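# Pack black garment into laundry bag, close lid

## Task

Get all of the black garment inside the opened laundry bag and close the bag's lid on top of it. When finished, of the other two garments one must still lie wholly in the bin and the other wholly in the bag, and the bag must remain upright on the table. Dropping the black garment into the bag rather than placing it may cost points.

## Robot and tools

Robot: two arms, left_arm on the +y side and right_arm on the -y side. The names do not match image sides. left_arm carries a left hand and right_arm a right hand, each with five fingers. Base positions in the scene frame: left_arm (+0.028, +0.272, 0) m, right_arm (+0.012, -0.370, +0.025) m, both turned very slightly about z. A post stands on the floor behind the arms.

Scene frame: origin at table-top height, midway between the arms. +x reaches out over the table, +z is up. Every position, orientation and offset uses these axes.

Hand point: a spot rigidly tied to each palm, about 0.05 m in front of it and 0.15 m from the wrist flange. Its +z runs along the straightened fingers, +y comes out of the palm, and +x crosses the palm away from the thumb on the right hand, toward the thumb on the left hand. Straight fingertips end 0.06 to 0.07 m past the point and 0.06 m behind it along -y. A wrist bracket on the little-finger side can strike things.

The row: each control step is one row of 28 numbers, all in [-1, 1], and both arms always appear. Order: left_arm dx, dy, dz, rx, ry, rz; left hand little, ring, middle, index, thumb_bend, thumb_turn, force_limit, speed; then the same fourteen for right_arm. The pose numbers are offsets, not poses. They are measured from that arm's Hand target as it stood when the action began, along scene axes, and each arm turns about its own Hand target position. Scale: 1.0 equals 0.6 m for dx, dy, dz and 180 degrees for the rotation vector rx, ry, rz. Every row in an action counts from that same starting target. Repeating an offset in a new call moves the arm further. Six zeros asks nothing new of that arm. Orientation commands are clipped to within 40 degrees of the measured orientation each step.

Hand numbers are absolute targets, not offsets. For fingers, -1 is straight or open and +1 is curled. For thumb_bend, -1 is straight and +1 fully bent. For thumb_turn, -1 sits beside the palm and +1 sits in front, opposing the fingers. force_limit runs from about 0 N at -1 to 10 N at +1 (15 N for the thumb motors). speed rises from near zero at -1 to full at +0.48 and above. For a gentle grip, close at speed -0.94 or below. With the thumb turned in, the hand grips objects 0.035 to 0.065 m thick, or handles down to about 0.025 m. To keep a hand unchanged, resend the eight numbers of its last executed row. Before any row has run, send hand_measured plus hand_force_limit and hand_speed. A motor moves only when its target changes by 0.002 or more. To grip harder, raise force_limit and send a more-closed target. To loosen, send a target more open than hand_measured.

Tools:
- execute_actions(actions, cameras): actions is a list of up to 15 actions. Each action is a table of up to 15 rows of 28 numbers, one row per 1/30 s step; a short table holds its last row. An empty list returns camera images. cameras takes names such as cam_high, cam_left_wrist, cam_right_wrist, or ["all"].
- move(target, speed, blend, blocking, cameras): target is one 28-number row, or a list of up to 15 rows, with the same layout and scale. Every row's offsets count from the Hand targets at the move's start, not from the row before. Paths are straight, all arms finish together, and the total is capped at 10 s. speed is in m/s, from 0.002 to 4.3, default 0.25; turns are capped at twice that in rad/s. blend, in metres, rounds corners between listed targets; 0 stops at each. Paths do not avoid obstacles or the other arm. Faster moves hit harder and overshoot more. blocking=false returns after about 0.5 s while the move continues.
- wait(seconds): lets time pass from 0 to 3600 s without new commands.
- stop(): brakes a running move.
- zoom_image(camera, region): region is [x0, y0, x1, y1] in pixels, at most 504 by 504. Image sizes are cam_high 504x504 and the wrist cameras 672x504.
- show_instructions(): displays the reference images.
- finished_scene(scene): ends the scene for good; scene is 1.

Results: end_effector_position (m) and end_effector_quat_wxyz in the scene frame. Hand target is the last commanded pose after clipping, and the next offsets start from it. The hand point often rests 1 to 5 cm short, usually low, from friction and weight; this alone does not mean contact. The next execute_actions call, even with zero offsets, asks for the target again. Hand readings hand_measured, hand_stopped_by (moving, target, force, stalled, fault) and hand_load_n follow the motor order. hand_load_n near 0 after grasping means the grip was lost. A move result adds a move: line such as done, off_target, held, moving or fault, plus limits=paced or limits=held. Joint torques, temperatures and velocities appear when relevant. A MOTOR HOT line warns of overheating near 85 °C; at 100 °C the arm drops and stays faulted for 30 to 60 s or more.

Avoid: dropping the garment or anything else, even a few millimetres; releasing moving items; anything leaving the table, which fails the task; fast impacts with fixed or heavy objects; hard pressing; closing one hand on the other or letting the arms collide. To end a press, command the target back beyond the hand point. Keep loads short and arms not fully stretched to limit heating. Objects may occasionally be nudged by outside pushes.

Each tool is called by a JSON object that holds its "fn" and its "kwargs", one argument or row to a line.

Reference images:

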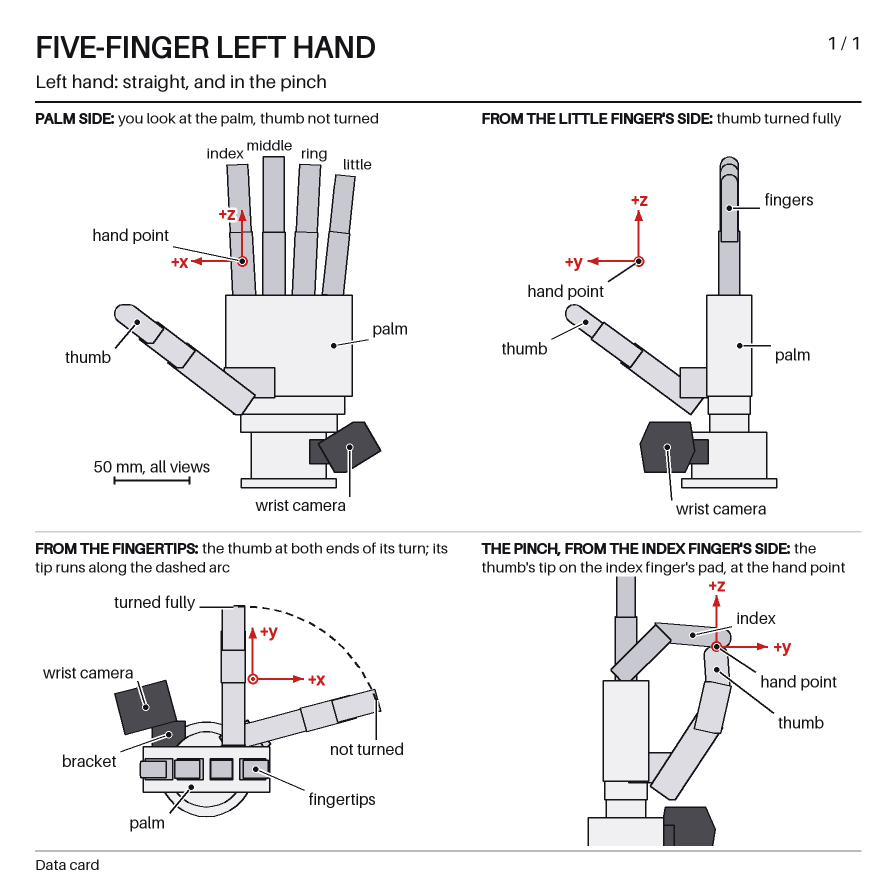

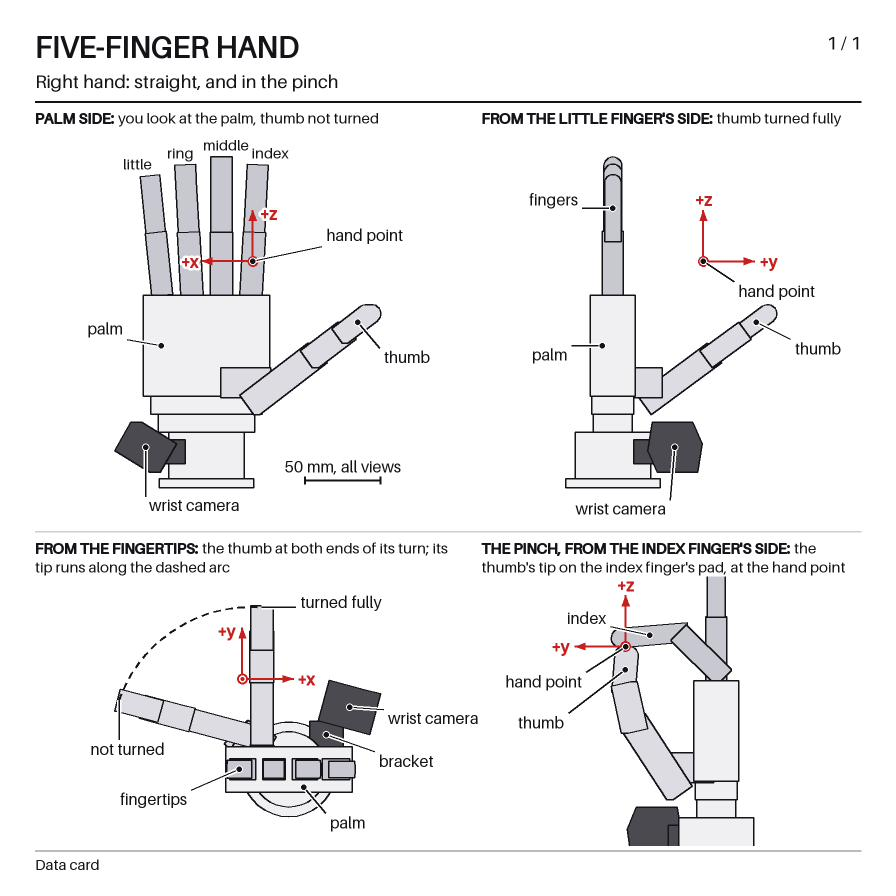

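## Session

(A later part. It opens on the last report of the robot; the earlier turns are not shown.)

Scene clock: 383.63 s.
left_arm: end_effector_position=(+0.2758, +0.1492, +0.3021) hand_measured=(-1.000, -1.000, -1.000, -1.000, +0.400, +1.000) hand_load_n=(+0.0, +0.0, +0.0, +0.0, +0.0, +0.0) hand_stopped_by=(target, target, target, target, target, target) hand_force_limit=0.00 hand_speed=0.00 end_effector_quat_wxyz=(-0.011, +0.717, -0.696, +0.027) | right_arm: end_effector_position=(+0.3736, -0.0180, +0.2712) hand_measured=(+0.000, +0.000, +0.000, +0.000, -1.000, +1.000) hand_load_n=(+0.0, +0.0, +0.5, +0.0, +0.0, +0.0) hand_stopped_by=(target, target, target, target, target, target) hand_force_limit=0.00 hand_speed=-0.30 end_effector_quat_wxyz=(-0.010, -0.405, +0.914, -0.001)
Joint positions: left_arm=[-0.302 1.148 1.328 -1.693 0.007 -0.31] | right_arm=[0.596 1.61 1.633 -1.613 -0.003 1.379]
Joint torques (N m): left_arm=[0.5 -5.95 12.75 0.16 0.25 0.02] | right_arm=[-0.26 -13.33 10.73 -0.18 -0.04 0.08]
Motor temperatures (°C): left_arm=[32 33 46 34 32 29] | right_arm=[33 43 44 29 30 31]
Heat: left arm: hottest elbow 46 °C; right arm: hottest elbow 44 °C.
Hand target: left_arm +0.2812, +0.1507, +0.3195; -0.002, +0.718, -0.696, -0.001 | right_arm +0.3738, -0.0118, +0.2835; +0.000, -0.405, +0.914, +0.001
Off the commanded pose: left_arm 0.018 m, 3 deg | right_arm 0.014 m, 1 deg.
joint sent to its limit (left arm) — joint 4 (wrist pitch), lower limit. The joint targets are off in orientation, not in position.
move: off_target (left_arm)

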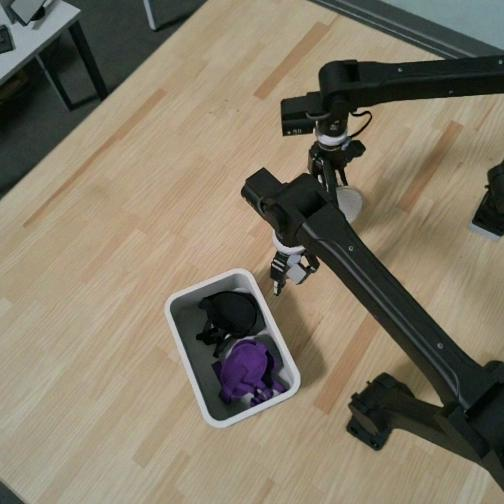

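{"fn": "move", "kwargs": {
  "target": [-0.059,-0.05,-0.08,-0.277,-0.286,-0.449,-1,-1,-1,-1,0.4,1,0,0,0,0,0,0,0,0,0,0,0,0,-1,1,0,-0.3],
  "speed": 0.2,
  "cameras": ["all"]
}}

Scene clock: 392.97 s.
left_arm: end_effector_position=(+0.2444, +0.1185, +0.2738) hand_measured=(-1.000, -1.000, -1.000, -1.000, +0.400, +1.000) hand_load_n=(+0.0, +0.0, +0.0, +0.0, +0.0, +0.0) hand_stopped_by=(target, target, target, target, target, target) hand_force_limit=0.00 hand_speed=0.00 end_effector_quat_wxyz=(+0.006, +0.004, +0.844, -0.536) | right_arm: end_effector_position=(+0.3736, -0.0180, +0.2712) hand_measured=(+0.000, +0.000, +0.000, +0.000, -1.000, +1.000) hand_load_n=(+0.0, +0.0, +0.0, +0.5, +0.0, +0.0) hand_stopped_by=(target, target, target, target, target, target) hand_force_limit=0.00 hand_speed=-0.30 end_effector_quat_wxyz=(-0.010, -0.405, +0.914, -0.001)
Joint positions: left_arm=[-0.033 0.962 0.974 -1.548 1.132 1.546] | right_arm=[0.596 1.61 1.633 -1.613 -0.003 1.379]
Joint torques (N m): left_arm=[0.73 -1.55 9.03 0.2 1 0.05] | right_arm=[-0.26 -13.33 10.74 -0.18 -0.04 0.08]
Heat: left arm: hottest elbow 46 °C; right arm: hottest shoulder 44 °C.
Hand target: left_arm +0.2458, +0.1207, +0.2714; +0.002, -0.002, +0.843, -0.538 | right_arm +0.3738, -0.0118, +0.2835; +0.000, -0.405, +0.914, +0.001
Off the commanded pose: left_arm 0.003 m, 1 deg | right_arm 0.014 m, 1 deg.
move: done

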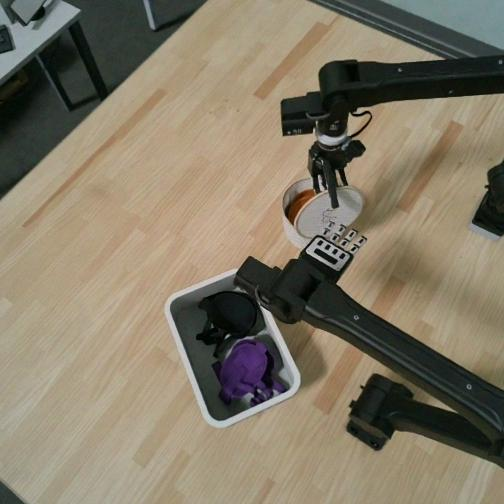

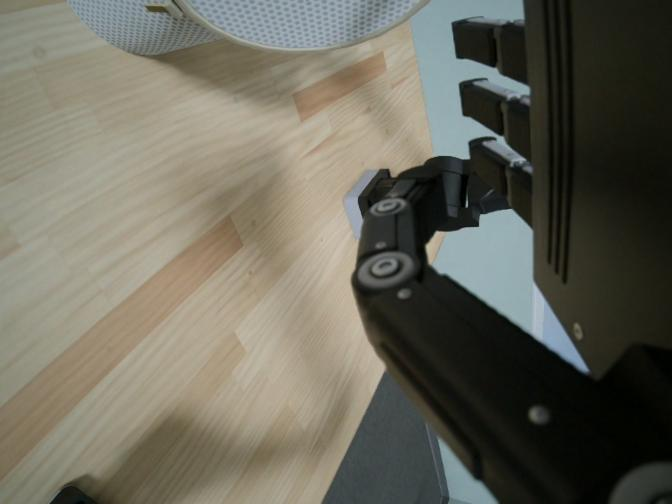

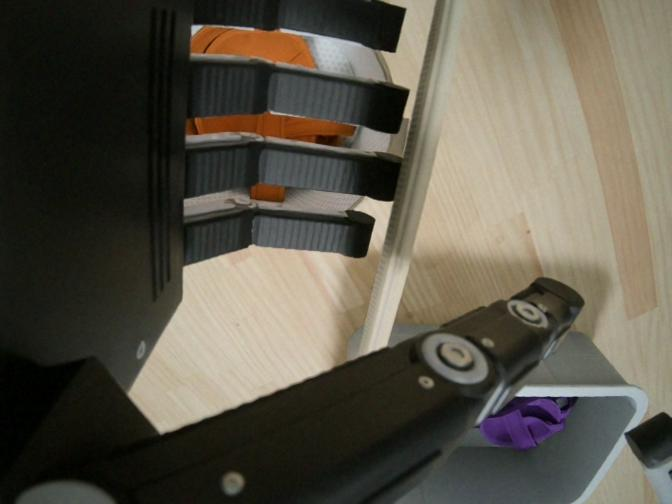

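{"fn": "move", "kwargs": {
  "target": [0,-0.07,-0.15,0,0,0,-1,-1,-1,-1,0.4,1,0,0,0,0,0,0,0,0,0,0,0,0,-1,1,0,-0.3],
  "speed": 0.12,
  "cameras": ["all"]
}}

{"fn": "zoom_image", "kwargs": {
  "camera": "cam_high",
  "region": [250, 120, 400, 300]
}}

Scene clock: 399.93 s.
left_arm: end_effector_position=(+0.2486, +0.0804, +0.1839) hand_measured=(-1.000, -1.000, -1.000, -1.000, +0.400, +1.000) hand_load_n=(+0.0, +0.0, +0.0, +0.0, +0.0, +0.0) hand_stopped_by=(target, target, target, target, target, target) hand_force_limit=0.00 hand_speed=0.00 end_effector_quat_wxyz=(+0.003, -0.003, +0.842, -0.539) | right_arm: end_effector_position=(+0.3736, -0.0180, +0.2712) hand_measured=(+0.000, +0.000, +0.000, +0.000, -1.000, +1.000) hand_load_n=(+0.0, +0.0, +0.0, +0.5, +0.0, +0.0) hand_stopped_by=(target, target, target, target, target, target) hand_force_limit=0.00 hand_speed=-0.30 end_effector_quat_wxyz=(-0.010, -0.405, +0.914, -0.001)
Joint positions: left_arm=[-0.18 0.95 0.715 -0.993 1.109 1.191] | right_arm=[0.596 1.61 1.633 -1.613 -0.003 1.379]
Joint torques (N m): left_arm=[-0.67 -3.66 8.46 1.46 0.69 -0.18] | right_arm=[-0.21 -13.33 10.74 -0.18 -0.04 0.08]
Heat: left arm: hottest elbow 46 °C; right arm: hottest shoulder 44 °C.
Hand target: left_arm +0.2458, +0.0786, +0.1815; +0.002, -0.002, +0.843, -0.538 | right_arm +0.3738, -0.0118, +0.2835; +0.000, -0.405, +0.914, +0.001
Off the commanded pose: left_arm 0.004 m, 0 deg | right_arm 0.014 m, 1 deg.
move: done

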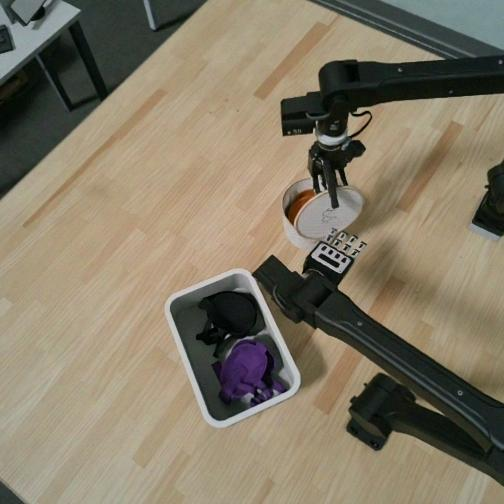

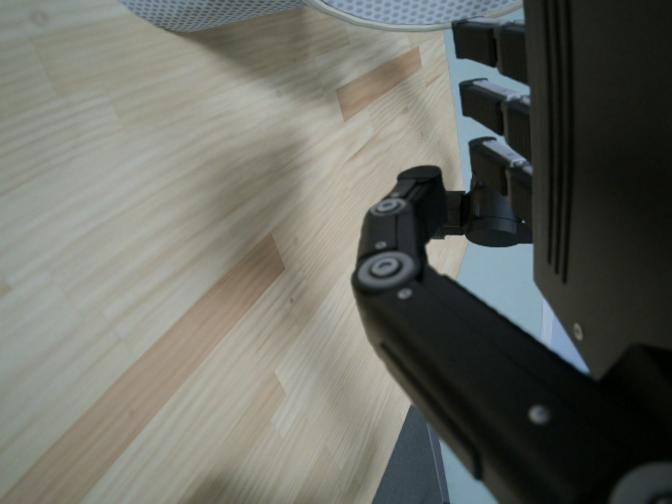

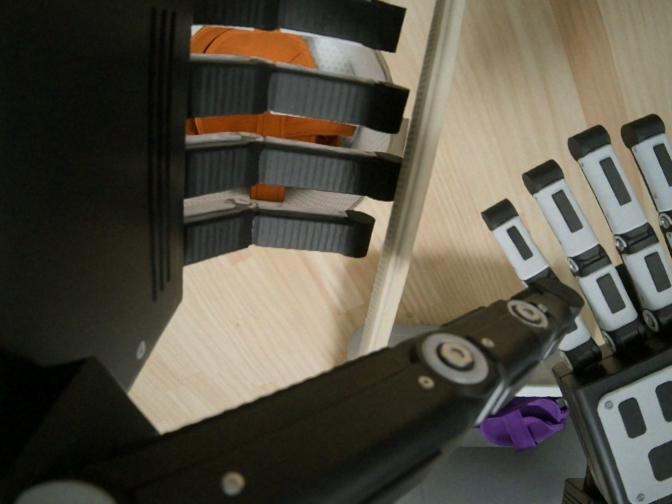

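Scaled by 2.800 from the camera's image (finer frame: 720x720).

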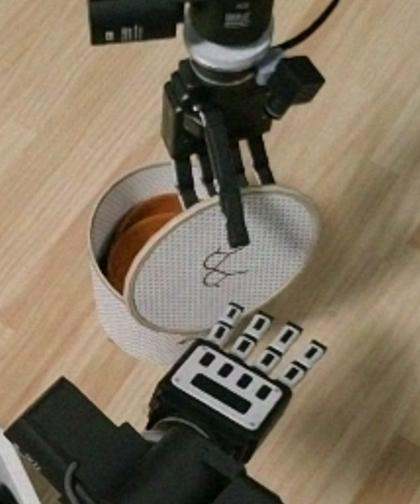

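{"fn": "move", "kwargs": {
  "target": [0.032,-0.037,-0.03,0,0,0,-1,-1,-1,-1,0.4,1,0,0,0,0,0,0,0,0,0,0,0,0,-1,1,0,-0.3],
  "speed": 0.08,
  "cameras": ["all"]
}}

{"fn": "zoom_image", "kwargs": {
  "camera": "cam_high",
  "region": [250, 120, 400, 300]
}}

Scene clock: 406.60 s.
left_arm: end_effector_position=(+0.2674, +0.0586, +0.1686) hand_measured=(-1.000, -1.000, -1.000, -1.000, +0.400, +1.000) hand_load_n=(+0.0, +0.0, +0.0, +0.0, +0.0, +0.0) hand_stopped_by=(target, target, target, target, target, target) hand_force_limit=0.00 hand_speed=0.00 end_effector_quat_wxyz=(+0.007, +0.000, +0.842, -0.539) | right_arm: end_effector_position=(+0.3736, -0.0180, +0.2712) hand_measured=(+0.000, +0.000, +0.000, +0.000, -1.000, +1.000) hand_load_n=(+0.0, +0.0, +0.0, +0.0, +0.0, +0.0) hand_stopped_by=(target, target, target, target, target, target) hand_force_limit=0.00 hand_speed=-0.30 end_effector_quat_wxyz=(-0.010, -0.405, +0.914, -0.001)
Joint positions: left_arm=[-0.248 1.007 0.697 -0.786 1.081 1.056] | right_arm=[0.596 1.61 1.633 -1.613 -0.003 1.379]
Joint torques (N m): left_arm=[-0.67 -3.08 8.44 1.7 0.62 -0.16] | right_arm=[-0.26 -13.33 10.74 -0.18 -0.04 0.08]
Heat: left arm: hottest elbow 46 °C; right arm: hottest elbow 45 °C.
Hand target: left_arm +0.2649, +0.0564, +0.1634; +0.002, -0.002, +0.843, -0.538 | right_arm +0.3738, -0.0118, +0.2835; +0.000, -0.405, +0.914, +0.001
Off the commanded pose: left_arm 0.006 m, 1 deg | right_arm 0.014 m, 1 deg.
move: done

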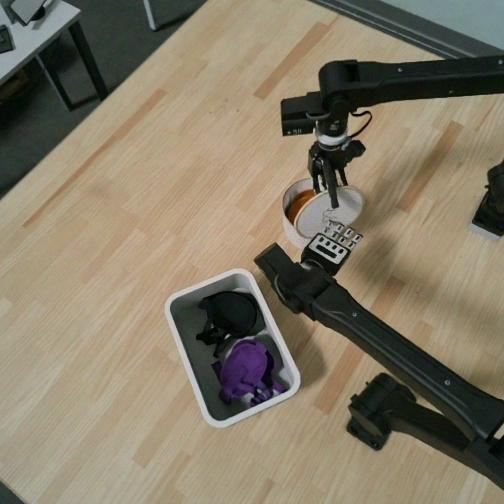

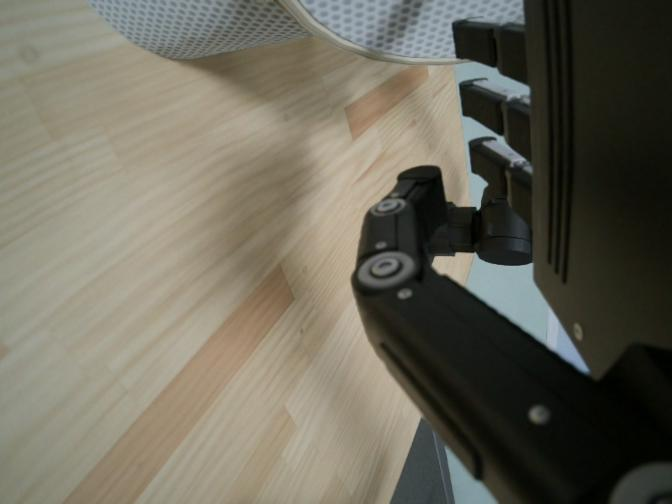

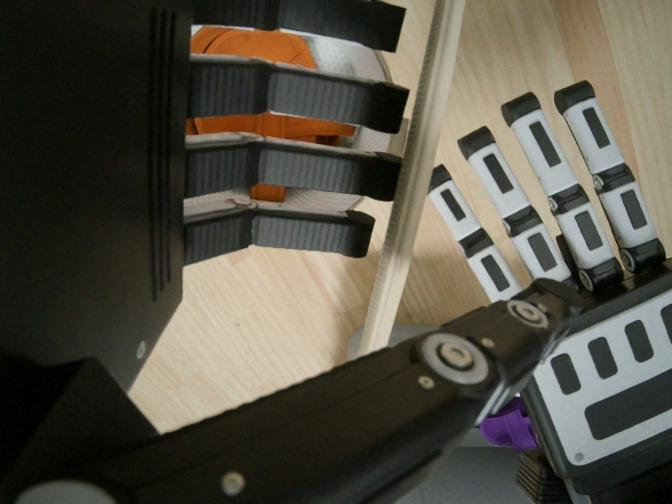

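Scaled by 2.800 from the camera's image (finer frame: 720x720).

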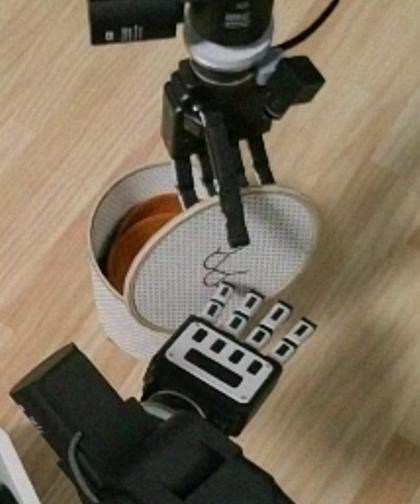

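{"fn": "move", "kwargs": {
  "target": [0,0,0,0,0,0,-1,-1,-1,-1,0.4,1,0,0,-0.031,0.028,-0.005,0,0,0,0,0,0,0,-1,1,0,-0.3],
  "speed": 0.05,
  "cameras": ["all"]
}}

{"fn": "zoom_image", "kwargs": {
  "camera": "cam_high",
  "region": [250, 120, 400, 300]
}}

Scene clock: 412.43 s.
left_arm: end_effector_position=(+0.2674, +0.0586, +0.1686) hand_measured=(-1.000, -1.000, -1.000, -1.000, +0.400, +1.000) hand_load_n=(+0.0, +0.0, +0.0, +0.0, +0.0, +0.0) hand_stopped_by=(target, target, target, target, target, target) hand_force_limit=0.00 hand_speed=0.00 end_effector_quat_wxyz=(+0.007, -0.001, +0.842, -0.539) | right_arm: end_effector_position=(+0.3579, +0.0001, +0.2759) hand_measured=(+0.000, +0.000, +0.000, +0.000, -1.000, +1.000) hand_load_n=(+0.0, +0.0, +0.0, +0.0, +0.0, +0.0) hand_stopped_by=(target, target, target, target, target, target) hand_force_limit=0.00 hand_speed=-0.30 end_effector_quat_wxyz=(-0.005, -0.405, +0.914, +0.000)
Joint positions: left_arm=[-0.248 1.007 0.697 -0.786 1.081 1.056] | right_arm=[0.646 1.6 1.633 -1.613 -0.002 1.43]
Joint torques (N m): left_arm=[-0.32 -3.31 8.38 1.63 0.66 -0.17] | right_arm=[-0.26 -13.22 9.11 0.23 -0.05 0.08]
Heat: left arm: hottest elbow 46 °C; right arm: hottest elbow 45 °C.
Hand target: left_arm +0.2649, +0.0564, +0.1634; +0.002, -0.002, +0.843, -0.538 | right_arm +0.3552, +0.0050, +0.2804; +0.000, -0.405, +0.914, +0.001
Off the commanded pose: left_arm 0.006 m, 1 deg | right_arm 0.007 m, 1 deg.
move: done

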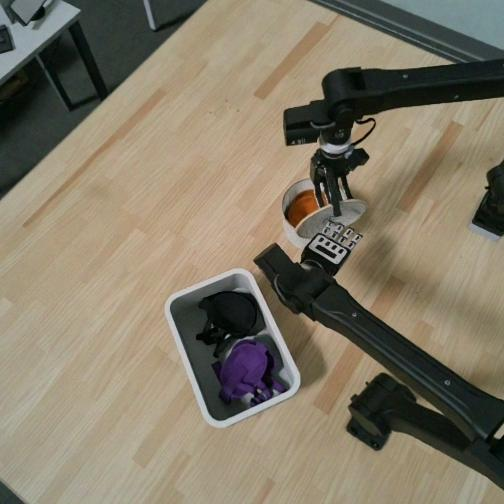

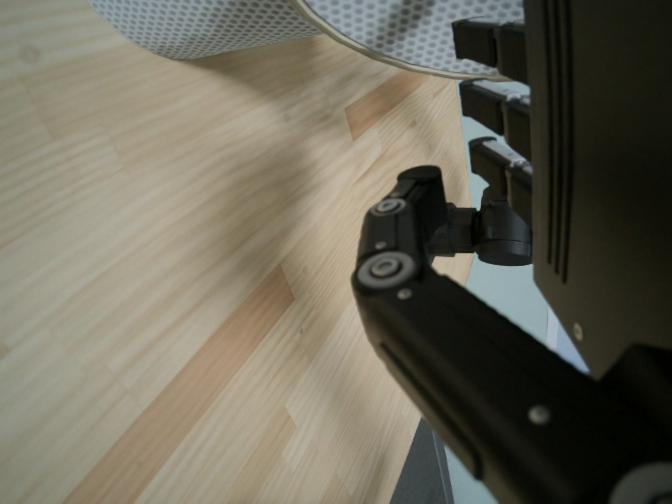

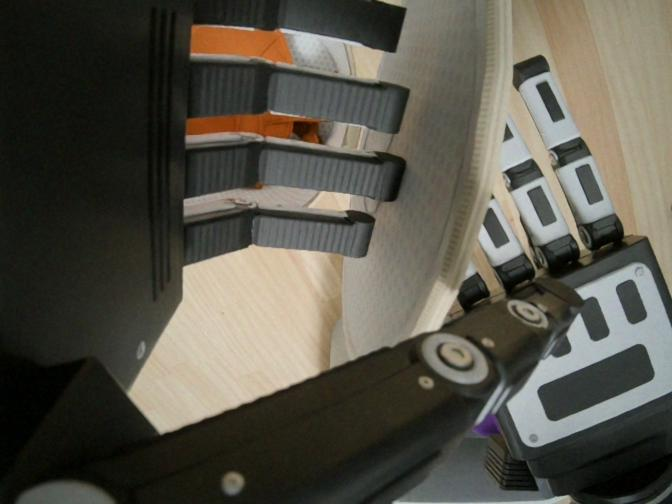

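Scaled by 2.800 from the camera's image (finer frame: 720x720).

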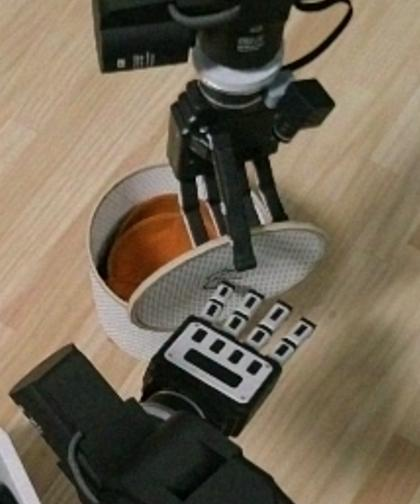

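{"fn": "zoom_image", "kwargs": {
  "camera": "cam_right_wrist",
  "region": [330, 0, 650, 330]
}}

Scaled by 1.527 from the camera's image (finer frame: 960x720).

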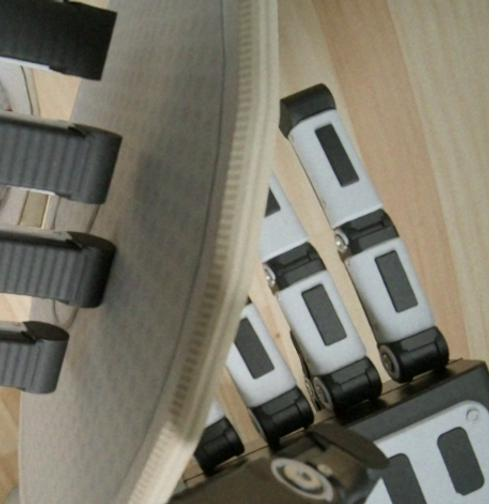

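{"fn": "move", "kwargs": {
  "target": [
    [0,0,0,0,0,0,-1,-1,-1,-1,0.4,1,0,0,0.01,-0.01,0.11,0,0,0,0,0,0,0,-1,1,0,-0.3],
    [0,0,0,0,0,0,-1,-1,-1,-1,0.4,1,0,0,0.15,-0.14,0.13,0,0,0,0,0,0,0,-1,1,0,-0.3]
  ],
  "speed": 0.1,
  "cameras": ["all"]
}}

{"fn": "zoom_image", "kwargs": {
  "camera": "cam_high",
  "region": [250, 120, 400, 300]
}}

Scene clock: 423.60 s.
left_arm: end_effector_position=(+0.2671, +0.0584, +0.1686) hand_measured=(-1.000, -1.000, -1.000, -1.000, +0.400, +1.000) hand_load_n=(+0.0, -0.5, +0.0, +0.0, +0.0, +0.0) hand_stopped_by=(target, target, target, target, target, target) hand_force_limit=0.00 hand_speed=0.00 end_effector_quat_wxyz=(+0.006, -0.001, +0.842, -0.539) | right_arm: end_effector_position=(+0.4368, -0.0798, +0.3526) hand_measured=(+0.000, +0.000, +0.000, +0.000, -1.000, +1.000) hand_load_n=(+0.0, +0.0, -0.5, +0.0, +0.0, +0.0) hand_stopped_by=(target, target, target, target, target, target) hand_force_limit=0.00 hand_speed=-0.30 end_effector_quat_wxyz=(+0.054, -0.399, +0.915, +0.013)
Joint positions: left_arm=[-0.249 1.007 0.697 -0.786 1.081 1.055] | right_arm=[0.415 1.598 1.823 -1.686 -0.02 1.21]
Joint torques (N m): left_arm=[-0.62 -2.9 8.35 1.59 0.63 -0.18] | right_arm=[-1.38 -11.58 11.67 0.05 -0.07 -0.1]
Heat: left arm: hottest elbow 46 °C; right arm: hottest elbow 45 °C.
Hand target: left_arm +0.2649, +0.0564, +0.1634; +0.002, -0.002, +0.843, -0.538 | right_arm +0.4452, -0.0789, +0.3584; +0.000, -0.405, +0.914, +0.001
Off the commanded pose: left_arm 0.006 m, 1 deg | right_arm 0.010 m, 6 deg.
joint sent to its limit (right arm) — joint 4 (wrist pitch), lower limit. The joint targets are off in orientation, not in position.
move: off_target (right_arm)

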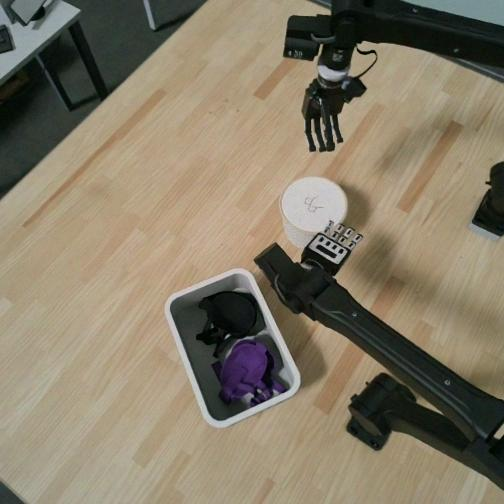

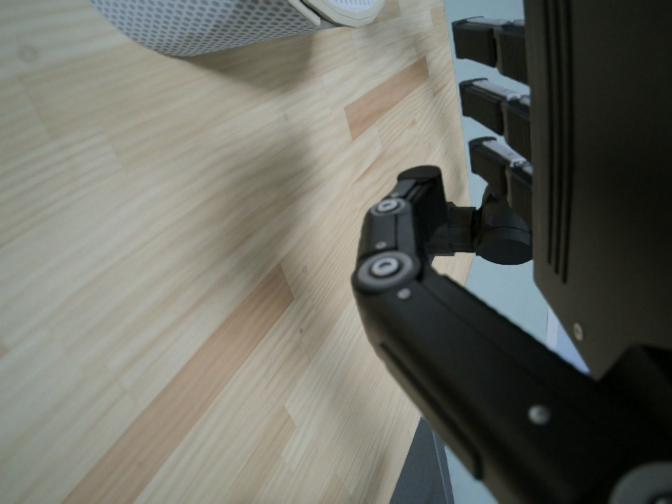

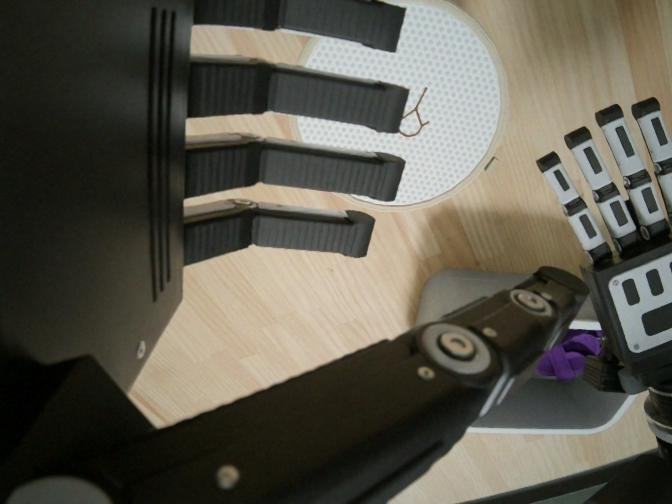

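Scaled by 2.800 from the camera's image (finer frame: 720x720).

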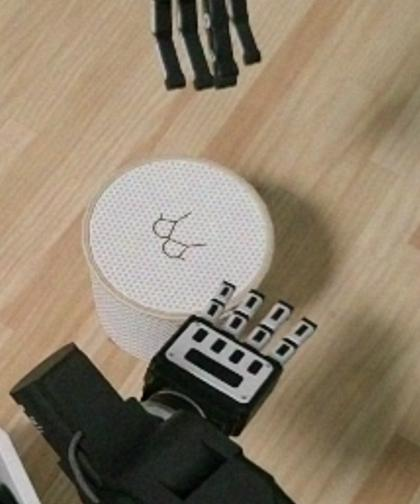

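{"fn": "move", "kwargs": {
  "target": [
    [-0.037,0.034,0,0,0,0,-1,-1,-1,-1,0.4,1,0,0,0.125,-0.113,-0.18,0,0,0,0,0,0,0,-1,-1,0,0],
    [-0.037,0.034,0,0,0,0,-1,-1,-1,-1,0.4,1,0,0,0.116,-0.105,-0.389,0,0,0,0,0,0,0,-1,-1,0,0]
  ],
  "speed": 0.15,
  "cameras": ["cam_high","cam_right_wrist"]
}}

{"fn": "zoom_image", "kwargs": {
  "camera": "cam_high",
  "region": [250, 120, 400, 300]
}}

Scene clock: 437.50 s.
left_arm: end_effector_position=(+0.2453, +0.0737, +0.1656) hand_measured=(-1.000, -1.000, -1.000, -1.000, +0.400, +1.000) hand_load_n=(+0.0, +0.0, +0.0, +0.0, +0.0, +0.0) hand_stopped_by=(target, target, target, target, target, target) hand_force_limit=0.00 hand_speed=0.00 end_effector_quat_wxyz=(+0.002, +0.001, +0.843, -0.537) | right_arm: end_effector_position=(+0.5136, -0.1445, +0.1322) hand_measured=(+0.000, +0.000, +0.000, +0.000, -1.000, -1.000) hand_load_n=(+0.0, +0.0, +0.0, +0.0, +0.0, +0.0) hand_stopped_by=(target, target, target, target, target, target) hand_force_limit=0.00 hand_speed=0.00 end_effector_quat_wxyz=(+0.002, -0.404, +0.915, +0.002)
Joint positions: left_arm=[-0.21 0.952 0.665 -0.898 1.097 1.147] | right_arm=[0.252 1.82 1.541 -1.288 -0.004 1.038]
Joint torques (N m): left_arm=[0.62 -3.19 8.4 0.54 0.95 0.03] | right_arm=[-0.67 -15.21 8.18 0.65 0 -0.03]
Heat: left arm: hottest elbow 46 °C; right arm: hottest elbow 45 °C.
Hand target: left_arm +0.2428, +0.0768, +0.1635; +0.002, -0.002, +0.843, -0.538 | right_arm +0.5148, -0.1419, +0.1251; +0.000, -0.405, +0.914, +0.001
Off the commanded pose: left_arm 0.005 m, 0 deg | right_arm 0.008 m, 0 deg.
move: done

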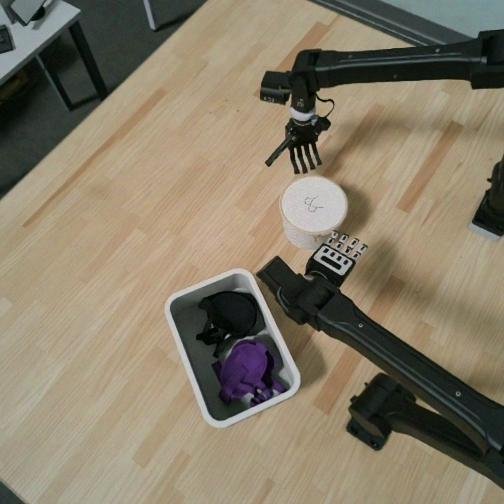

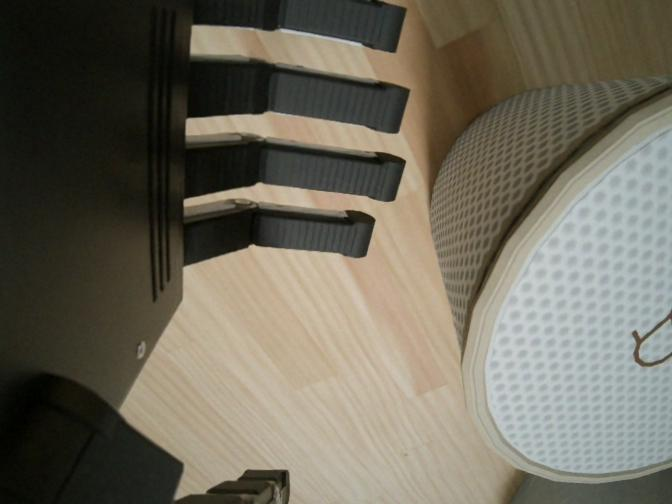

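Scaled by 2.800 from the camera's image (finer frame: 720x720).

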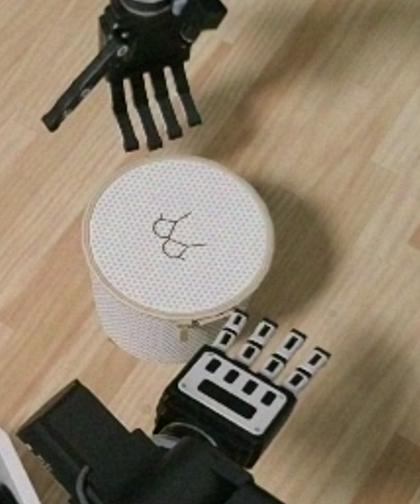

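{"fn": "move", "kwargs": {
  "target": [0,0,0,0,0,0,-1,-1,-1,-1,0.4,1,0,0,-0.052,0.047,-0.006,0,0,0,0,0,0,0,-1,-1,0,0],
  "speed": 0.06,
  "cameras": ["cam_right_wrist"]
}}

{"fn": "zoom_image", "kwargs": {
  "camera": "cam_right_wrist",
  "region": [300, 80, 520, 300]
}}

Scene clock: 444.47 s.
left_arm: end_effector_position=(+0.2453, +0.0737, +0.1656) hand_measured=(-1.000, -1.000, -1.000, -1.000, +0.400, +1.000) hand_load_n=(+0.0, +0.0, +0.0, +0.0, +0.0, +0.0) hand_stopped_by=(target, target, target, target, target, target) hand_force_limit=0.00 hand_speed=0.00 end_effector_quat_wxyz=(+0.002, +0.001, +0.843, -0.537) | right_arm: end_effector_position=(+0.4853, -0.1188, +0.1227) hand_measured=(+0.000, +0.000, +0.000, +0.000, -1.000, -1.000) hand_load_n=(+0.0, +0.0, +0.0, +0.0, +0.0, +0.0) hand_stopped_by=(target, target, target, target, target, target) hand_force_limit=0.00 hand_speed=0.00 end_effector_quat_wxyz=(-0.003, -0.405, +0.914, +0.002)
Joint positions: left_arm=[-0.21 0.952 0.665 -0.898 1.097 1.147] | right_arm=[0.314 1.788 1.47 -1.258 -0.003 1.096]
Joint torques (N m): left_arm=[0.73 -3.66 8.5 0.69 0.96 0.05] | right_arm=[-0.21 -15.21 7.56 0.65 -0.02 0.1]
Heat: left arm: hottest elbow 45 °C; right arm: hottest elbow 45 °C.
Hand target: left_arm +0.2428, +0.0768, +0.1635; +0.002, -0.002, +0.843, -0.538 | right_arm +0.4837, -0.1137, +0.1214; +0.000, -0.405, +0.914, +0.001
Off the commanded pose: left_arm 0.004 m, 0 deg | right_arm 0.005 m, 0 deg.
move: done

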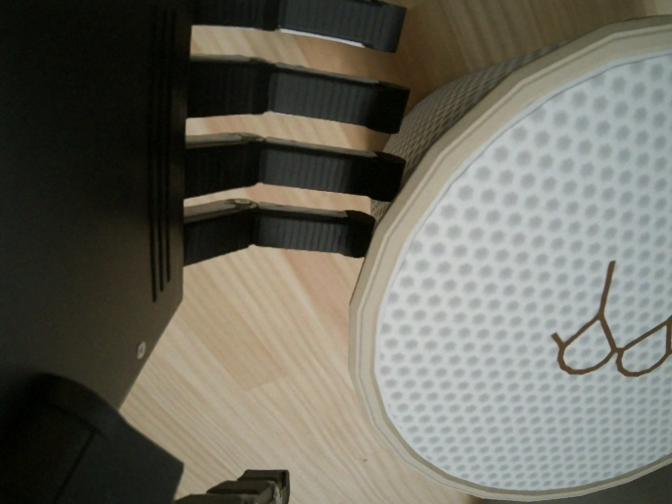

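Scaled by 2.291 from the camera's image (finer frame: 960x720).

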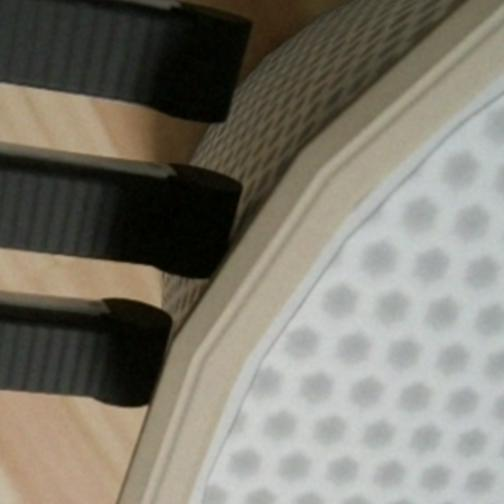

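{"fn": "move", "kwargs": {
  "target": [
    [0,0,0,0,0,0,-1,-1,-1,-1,0.4,1,0,0,-0.01,0.018,0.058,0,0,0,0,0,0,0,-1,-1,0,0],
    [0,0,0,0,0,0,-1,-1,-1,-1,0.4,1,0,0,-0.02,0.03,0.105,0,0,0,0,0,0,0,-1,-1,0,0]
  ],
  "speed": 0.05,
  "blend": [0.005,0],
  "cameras": ["cam_right_wrist","cam_high"]
}}

Scene clock: 449.77 s.
left_arm: end_effector_position=(+0.2453, +0.0737, +0.1656) hand_measured=(-1.000, -1.000, -1.000, -1.000, +0.400, +1.000) hand_load_n=(-0.5, +0.0, +0.0, +0.0, +0.0, +0.0) hand_stopped_by=(target, target, target, target, target, target) hand_force_limit=0.00 hand_speed=0.00 end_effector_quat_wxyz=(+0.002, +0.001, +0.843, -0.537) | right_arm: end_effector_position=(+0.4659, -0.1062, +0.1703) hand_measured=(+0.000, +0.000, +0.000, +0.000, -1.000, -1.000) hand_load_n=(+0.0, +0.0, +0.5, +0.0, +0.0, +0.0) hand_stopped_by=(target, target, target, target, target, target) hand_force_limit=0.00 hand_speed=0.00 end_effector_quat_wxyz=(-0.013, -0.403, +0.915, +0.002)
Joint positions: left_arm=[-0.21 0.952 0.665 -0.898 1.097 1.147] | right_arm=[0.35 1.736 1.527 -1.388 -0.003 1.137]
Joint torques (N m): left_arm=[0.44 -3.14 8.5 0.62 0.96 0.05] | right_arm=[0.09 -14.39 11.03 -0.23 -0.01 0.08]
Heat: left arm: hottest elbow 45 °C; right arm: hottest elbow 45 °C.
Hand target: left_arm +0.2428, +0.0768, +0.1635; +0.002, -0.002, +0.843, -0.538 | right_arm +0.4716, -0.0958, +0.1843; +0.000, -0.405, +0.914, +0.001
Off the commanded pose: left_arm 0.004 m, 0 deg | right_arm 0.019 m, 2 deg.
move: off_target (right_arm)
Images, in order (width x height): cam_high 504x504, cam_right_wrist 672x504.

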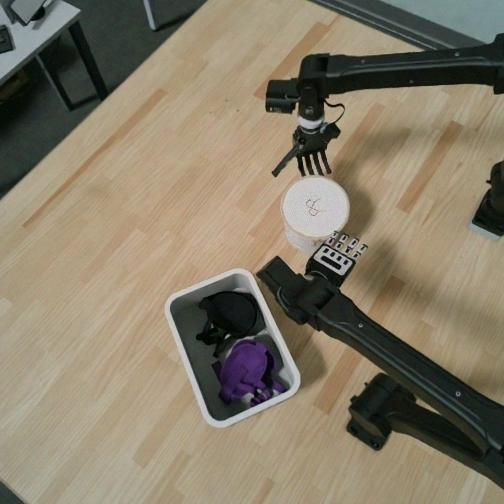

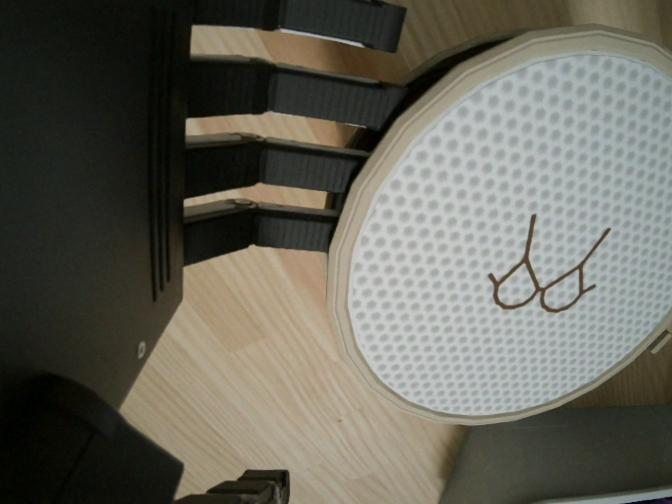

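{"fn": "execute_actions", "kwargs": {
  "actions": []
}}

Scene clock: 460.97 s.
left_arm: end_effector_position=(+0.2453, +0.0737, +0.1656) hand_measured=(-1.000, -1.000, -1.000, -1.000, +0.400, +1.000) hand_load_n=(+0.0, +0.0, +0.0, +0.0, +0.0, +0.0) hand_stopped_by=(target, target, target, target, target, target) hand_force_limit=0.00 hand_speed=0.00 end_effector_quat_wxyz=(+0.002, +0.001, +0.843, -0.537) | right_arm: end_effector_position=(+0.4659, -0.1062, +0.1702) hand_measured=(+0.000, +0.000, +0.000, +0.000, -1.000, -1.000) hand_load_n=(+0.0, +0.0, +0.0, +0.5, +0.0, +0.0) hand_stopped_by=(target, target, target, target, target, target) hand_force_limit=0.00 hand_speed=0.00 end_effector_quat_wxyz=(-0.013, -0.403, +0.915, +0.002)
Joint positions: left_arm=[-0.21 0.952 0.665 -0.898 1.097 1.147] | right_arm=[0.35 1.736 1.527 -1.388 -0.003 1.137]
Joint velocities: within noise
Joint torques (N m): left_arm=[0.67 -3.66 8.62 0.62 0.92 0.05] | right_arm=[0.03 -14.68 11.15 -0.2 -0.01 0.08]
Motor temperatures (°C): left_arm=[32 33 45 34 33 28] | right_arm=[33 44 44 28 30 31]
Heat: left arm: hottest elbow 45 °C; right arm: hottest shoulder 44 °C.
Hand target: left_arm +0.2428, +0.0768, +0.1635; +0.002, -0.002, +0.843, -0.538 | right_arm +0.4716, -0.0958, +0.1843; +0.000, -0.405, +0.914, +0.001
Off the commanded pose: left_arm 0.004 m, 0 deg | right_arm 0.018 m, 2 deg.

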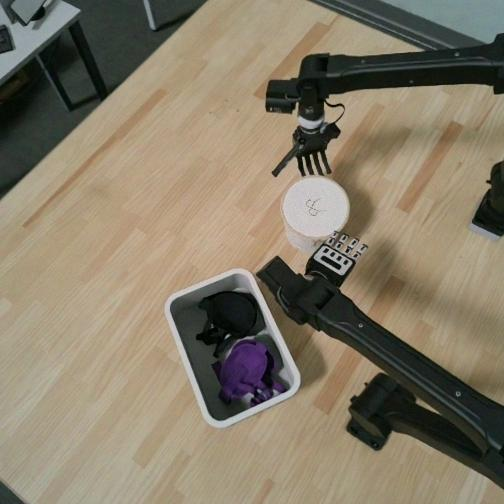

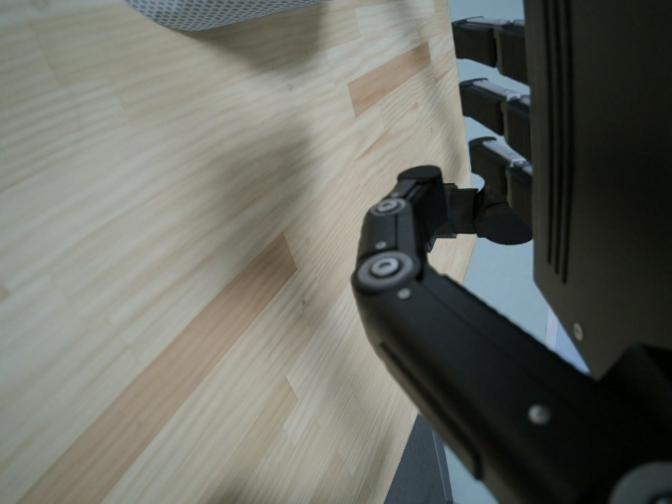

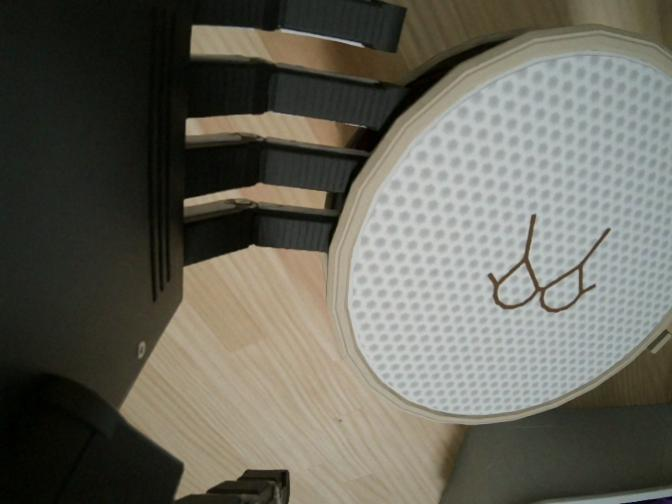

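{"fn": "move", "kwargs": {
  "target": [
    [0,0,0,0,0,0,-1,-1,-1,-1,0.4,1,0,0,-0.0297,0.0363,0.0645,0,0,0,0,0,0,0,-1,-1,0,0],
    [0,0,0,0,0,0,-1,-1,-1,-1,0.4,1,0,0,-0.1043,0.1097,0.1612,0,0,0,0,0,0,0,-1,-1,0,0],
    [0,0,0,0,0,0,-1,-1,-1,-1,0.4,1,0,0,-0.1552,0.163,0.1678,0,0,0,0,0,0,0,-1,-1,0,0]
  ],
  "speed": 0.06,
  "blend": [0.01,0.01,0],
  "cameras": ["all"]
}}

Scene clock: 474.13 s.
left_arm: end_effector_position=(+0.2453, +0.0737, +0.1656) hand_measured=(-1.000, -1.000, -1.000, -1.000, +0.400, +1.000) hand_load_n=(+0.0, +0.0, +0.0, +0.0, +0.0, +0.0) hand_stopped_by=(target, target, target, target, target, target) hand_force_limit=0.00 hand_speed=0.00 end_effector_quat_wxyz=(+0.002, +0.001, +0.843, -0.537) | right_arm: end_effector_position=(+0.3771, -0.0048, +0.2709) hand_measured=(+0.000, +0.000, +0.000, +0.000, -1.000, -1.000) hand_load_n=(+0.0, +0.0, +0.5, +0.0, +0.0, +0.0) hand_stopped_by=(target, target, target, target, target, target) hand_force_limit=0.00 hand_speed=0.00 end_effector_quat_wxyz=(-0.012, -0.406, +0.914, -0.001)
Joint positions: left_arm=[-0.21 0.952 0.665 -0.898 1.097 1.147] | right_arm=[0.613 1.643 1.672 -1.625 -0.003 1.395]
Joint torques (N m): left_arm=[0.97 -3.31 8.55 0.59 0.93 0.05] | right_arm=[-0.26 -13.8 11.18 -0.17 -0.02 0.03]
Heat: left arm: hottest elbow 44 °C; right arm: hottest shoulder 44 °C.
Hand target: left_arm +0.2428, +0.0768, +0.1635; +0.002, -0.002, +0.843, -0.538 | right_arm +0.3785, +0.0022, +0.2852; +0.001, -0.405, +0.914, +0.001
Off the commanded pose: left_arm 0.004 m, 0 deg | right_arm 0.016 m, 1 deg.
move: off_target (right_arm)

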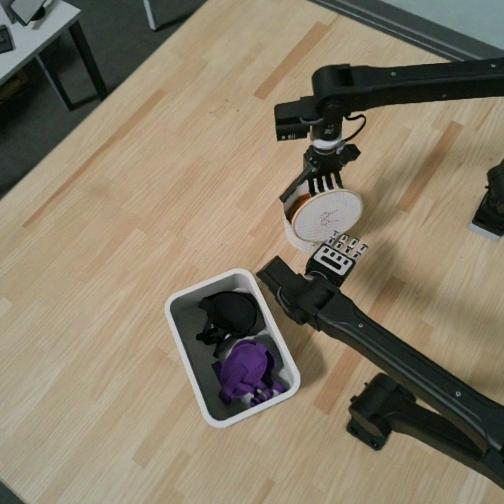

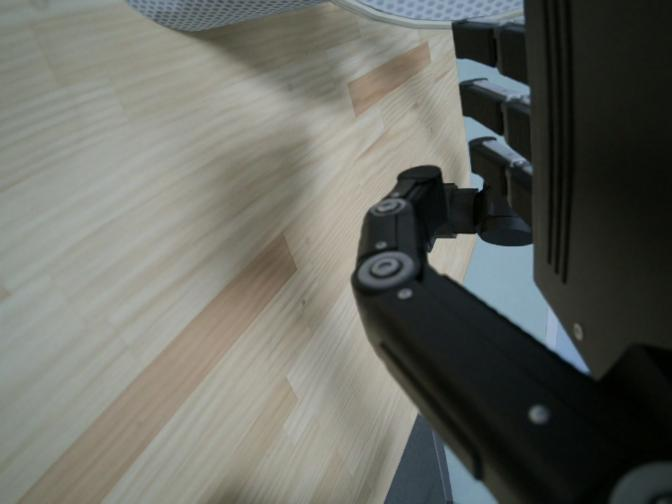

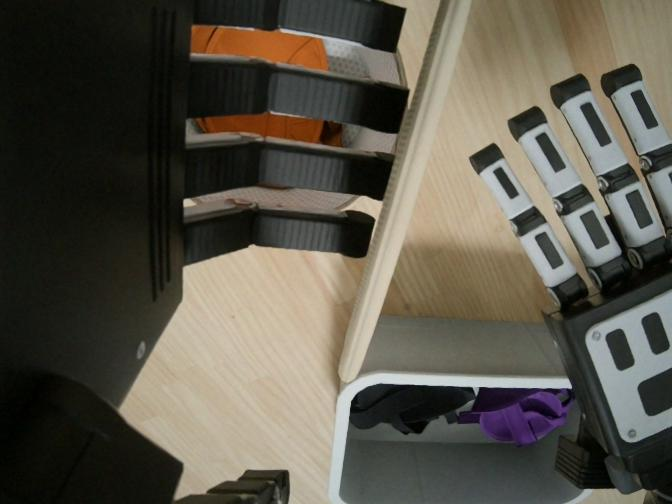

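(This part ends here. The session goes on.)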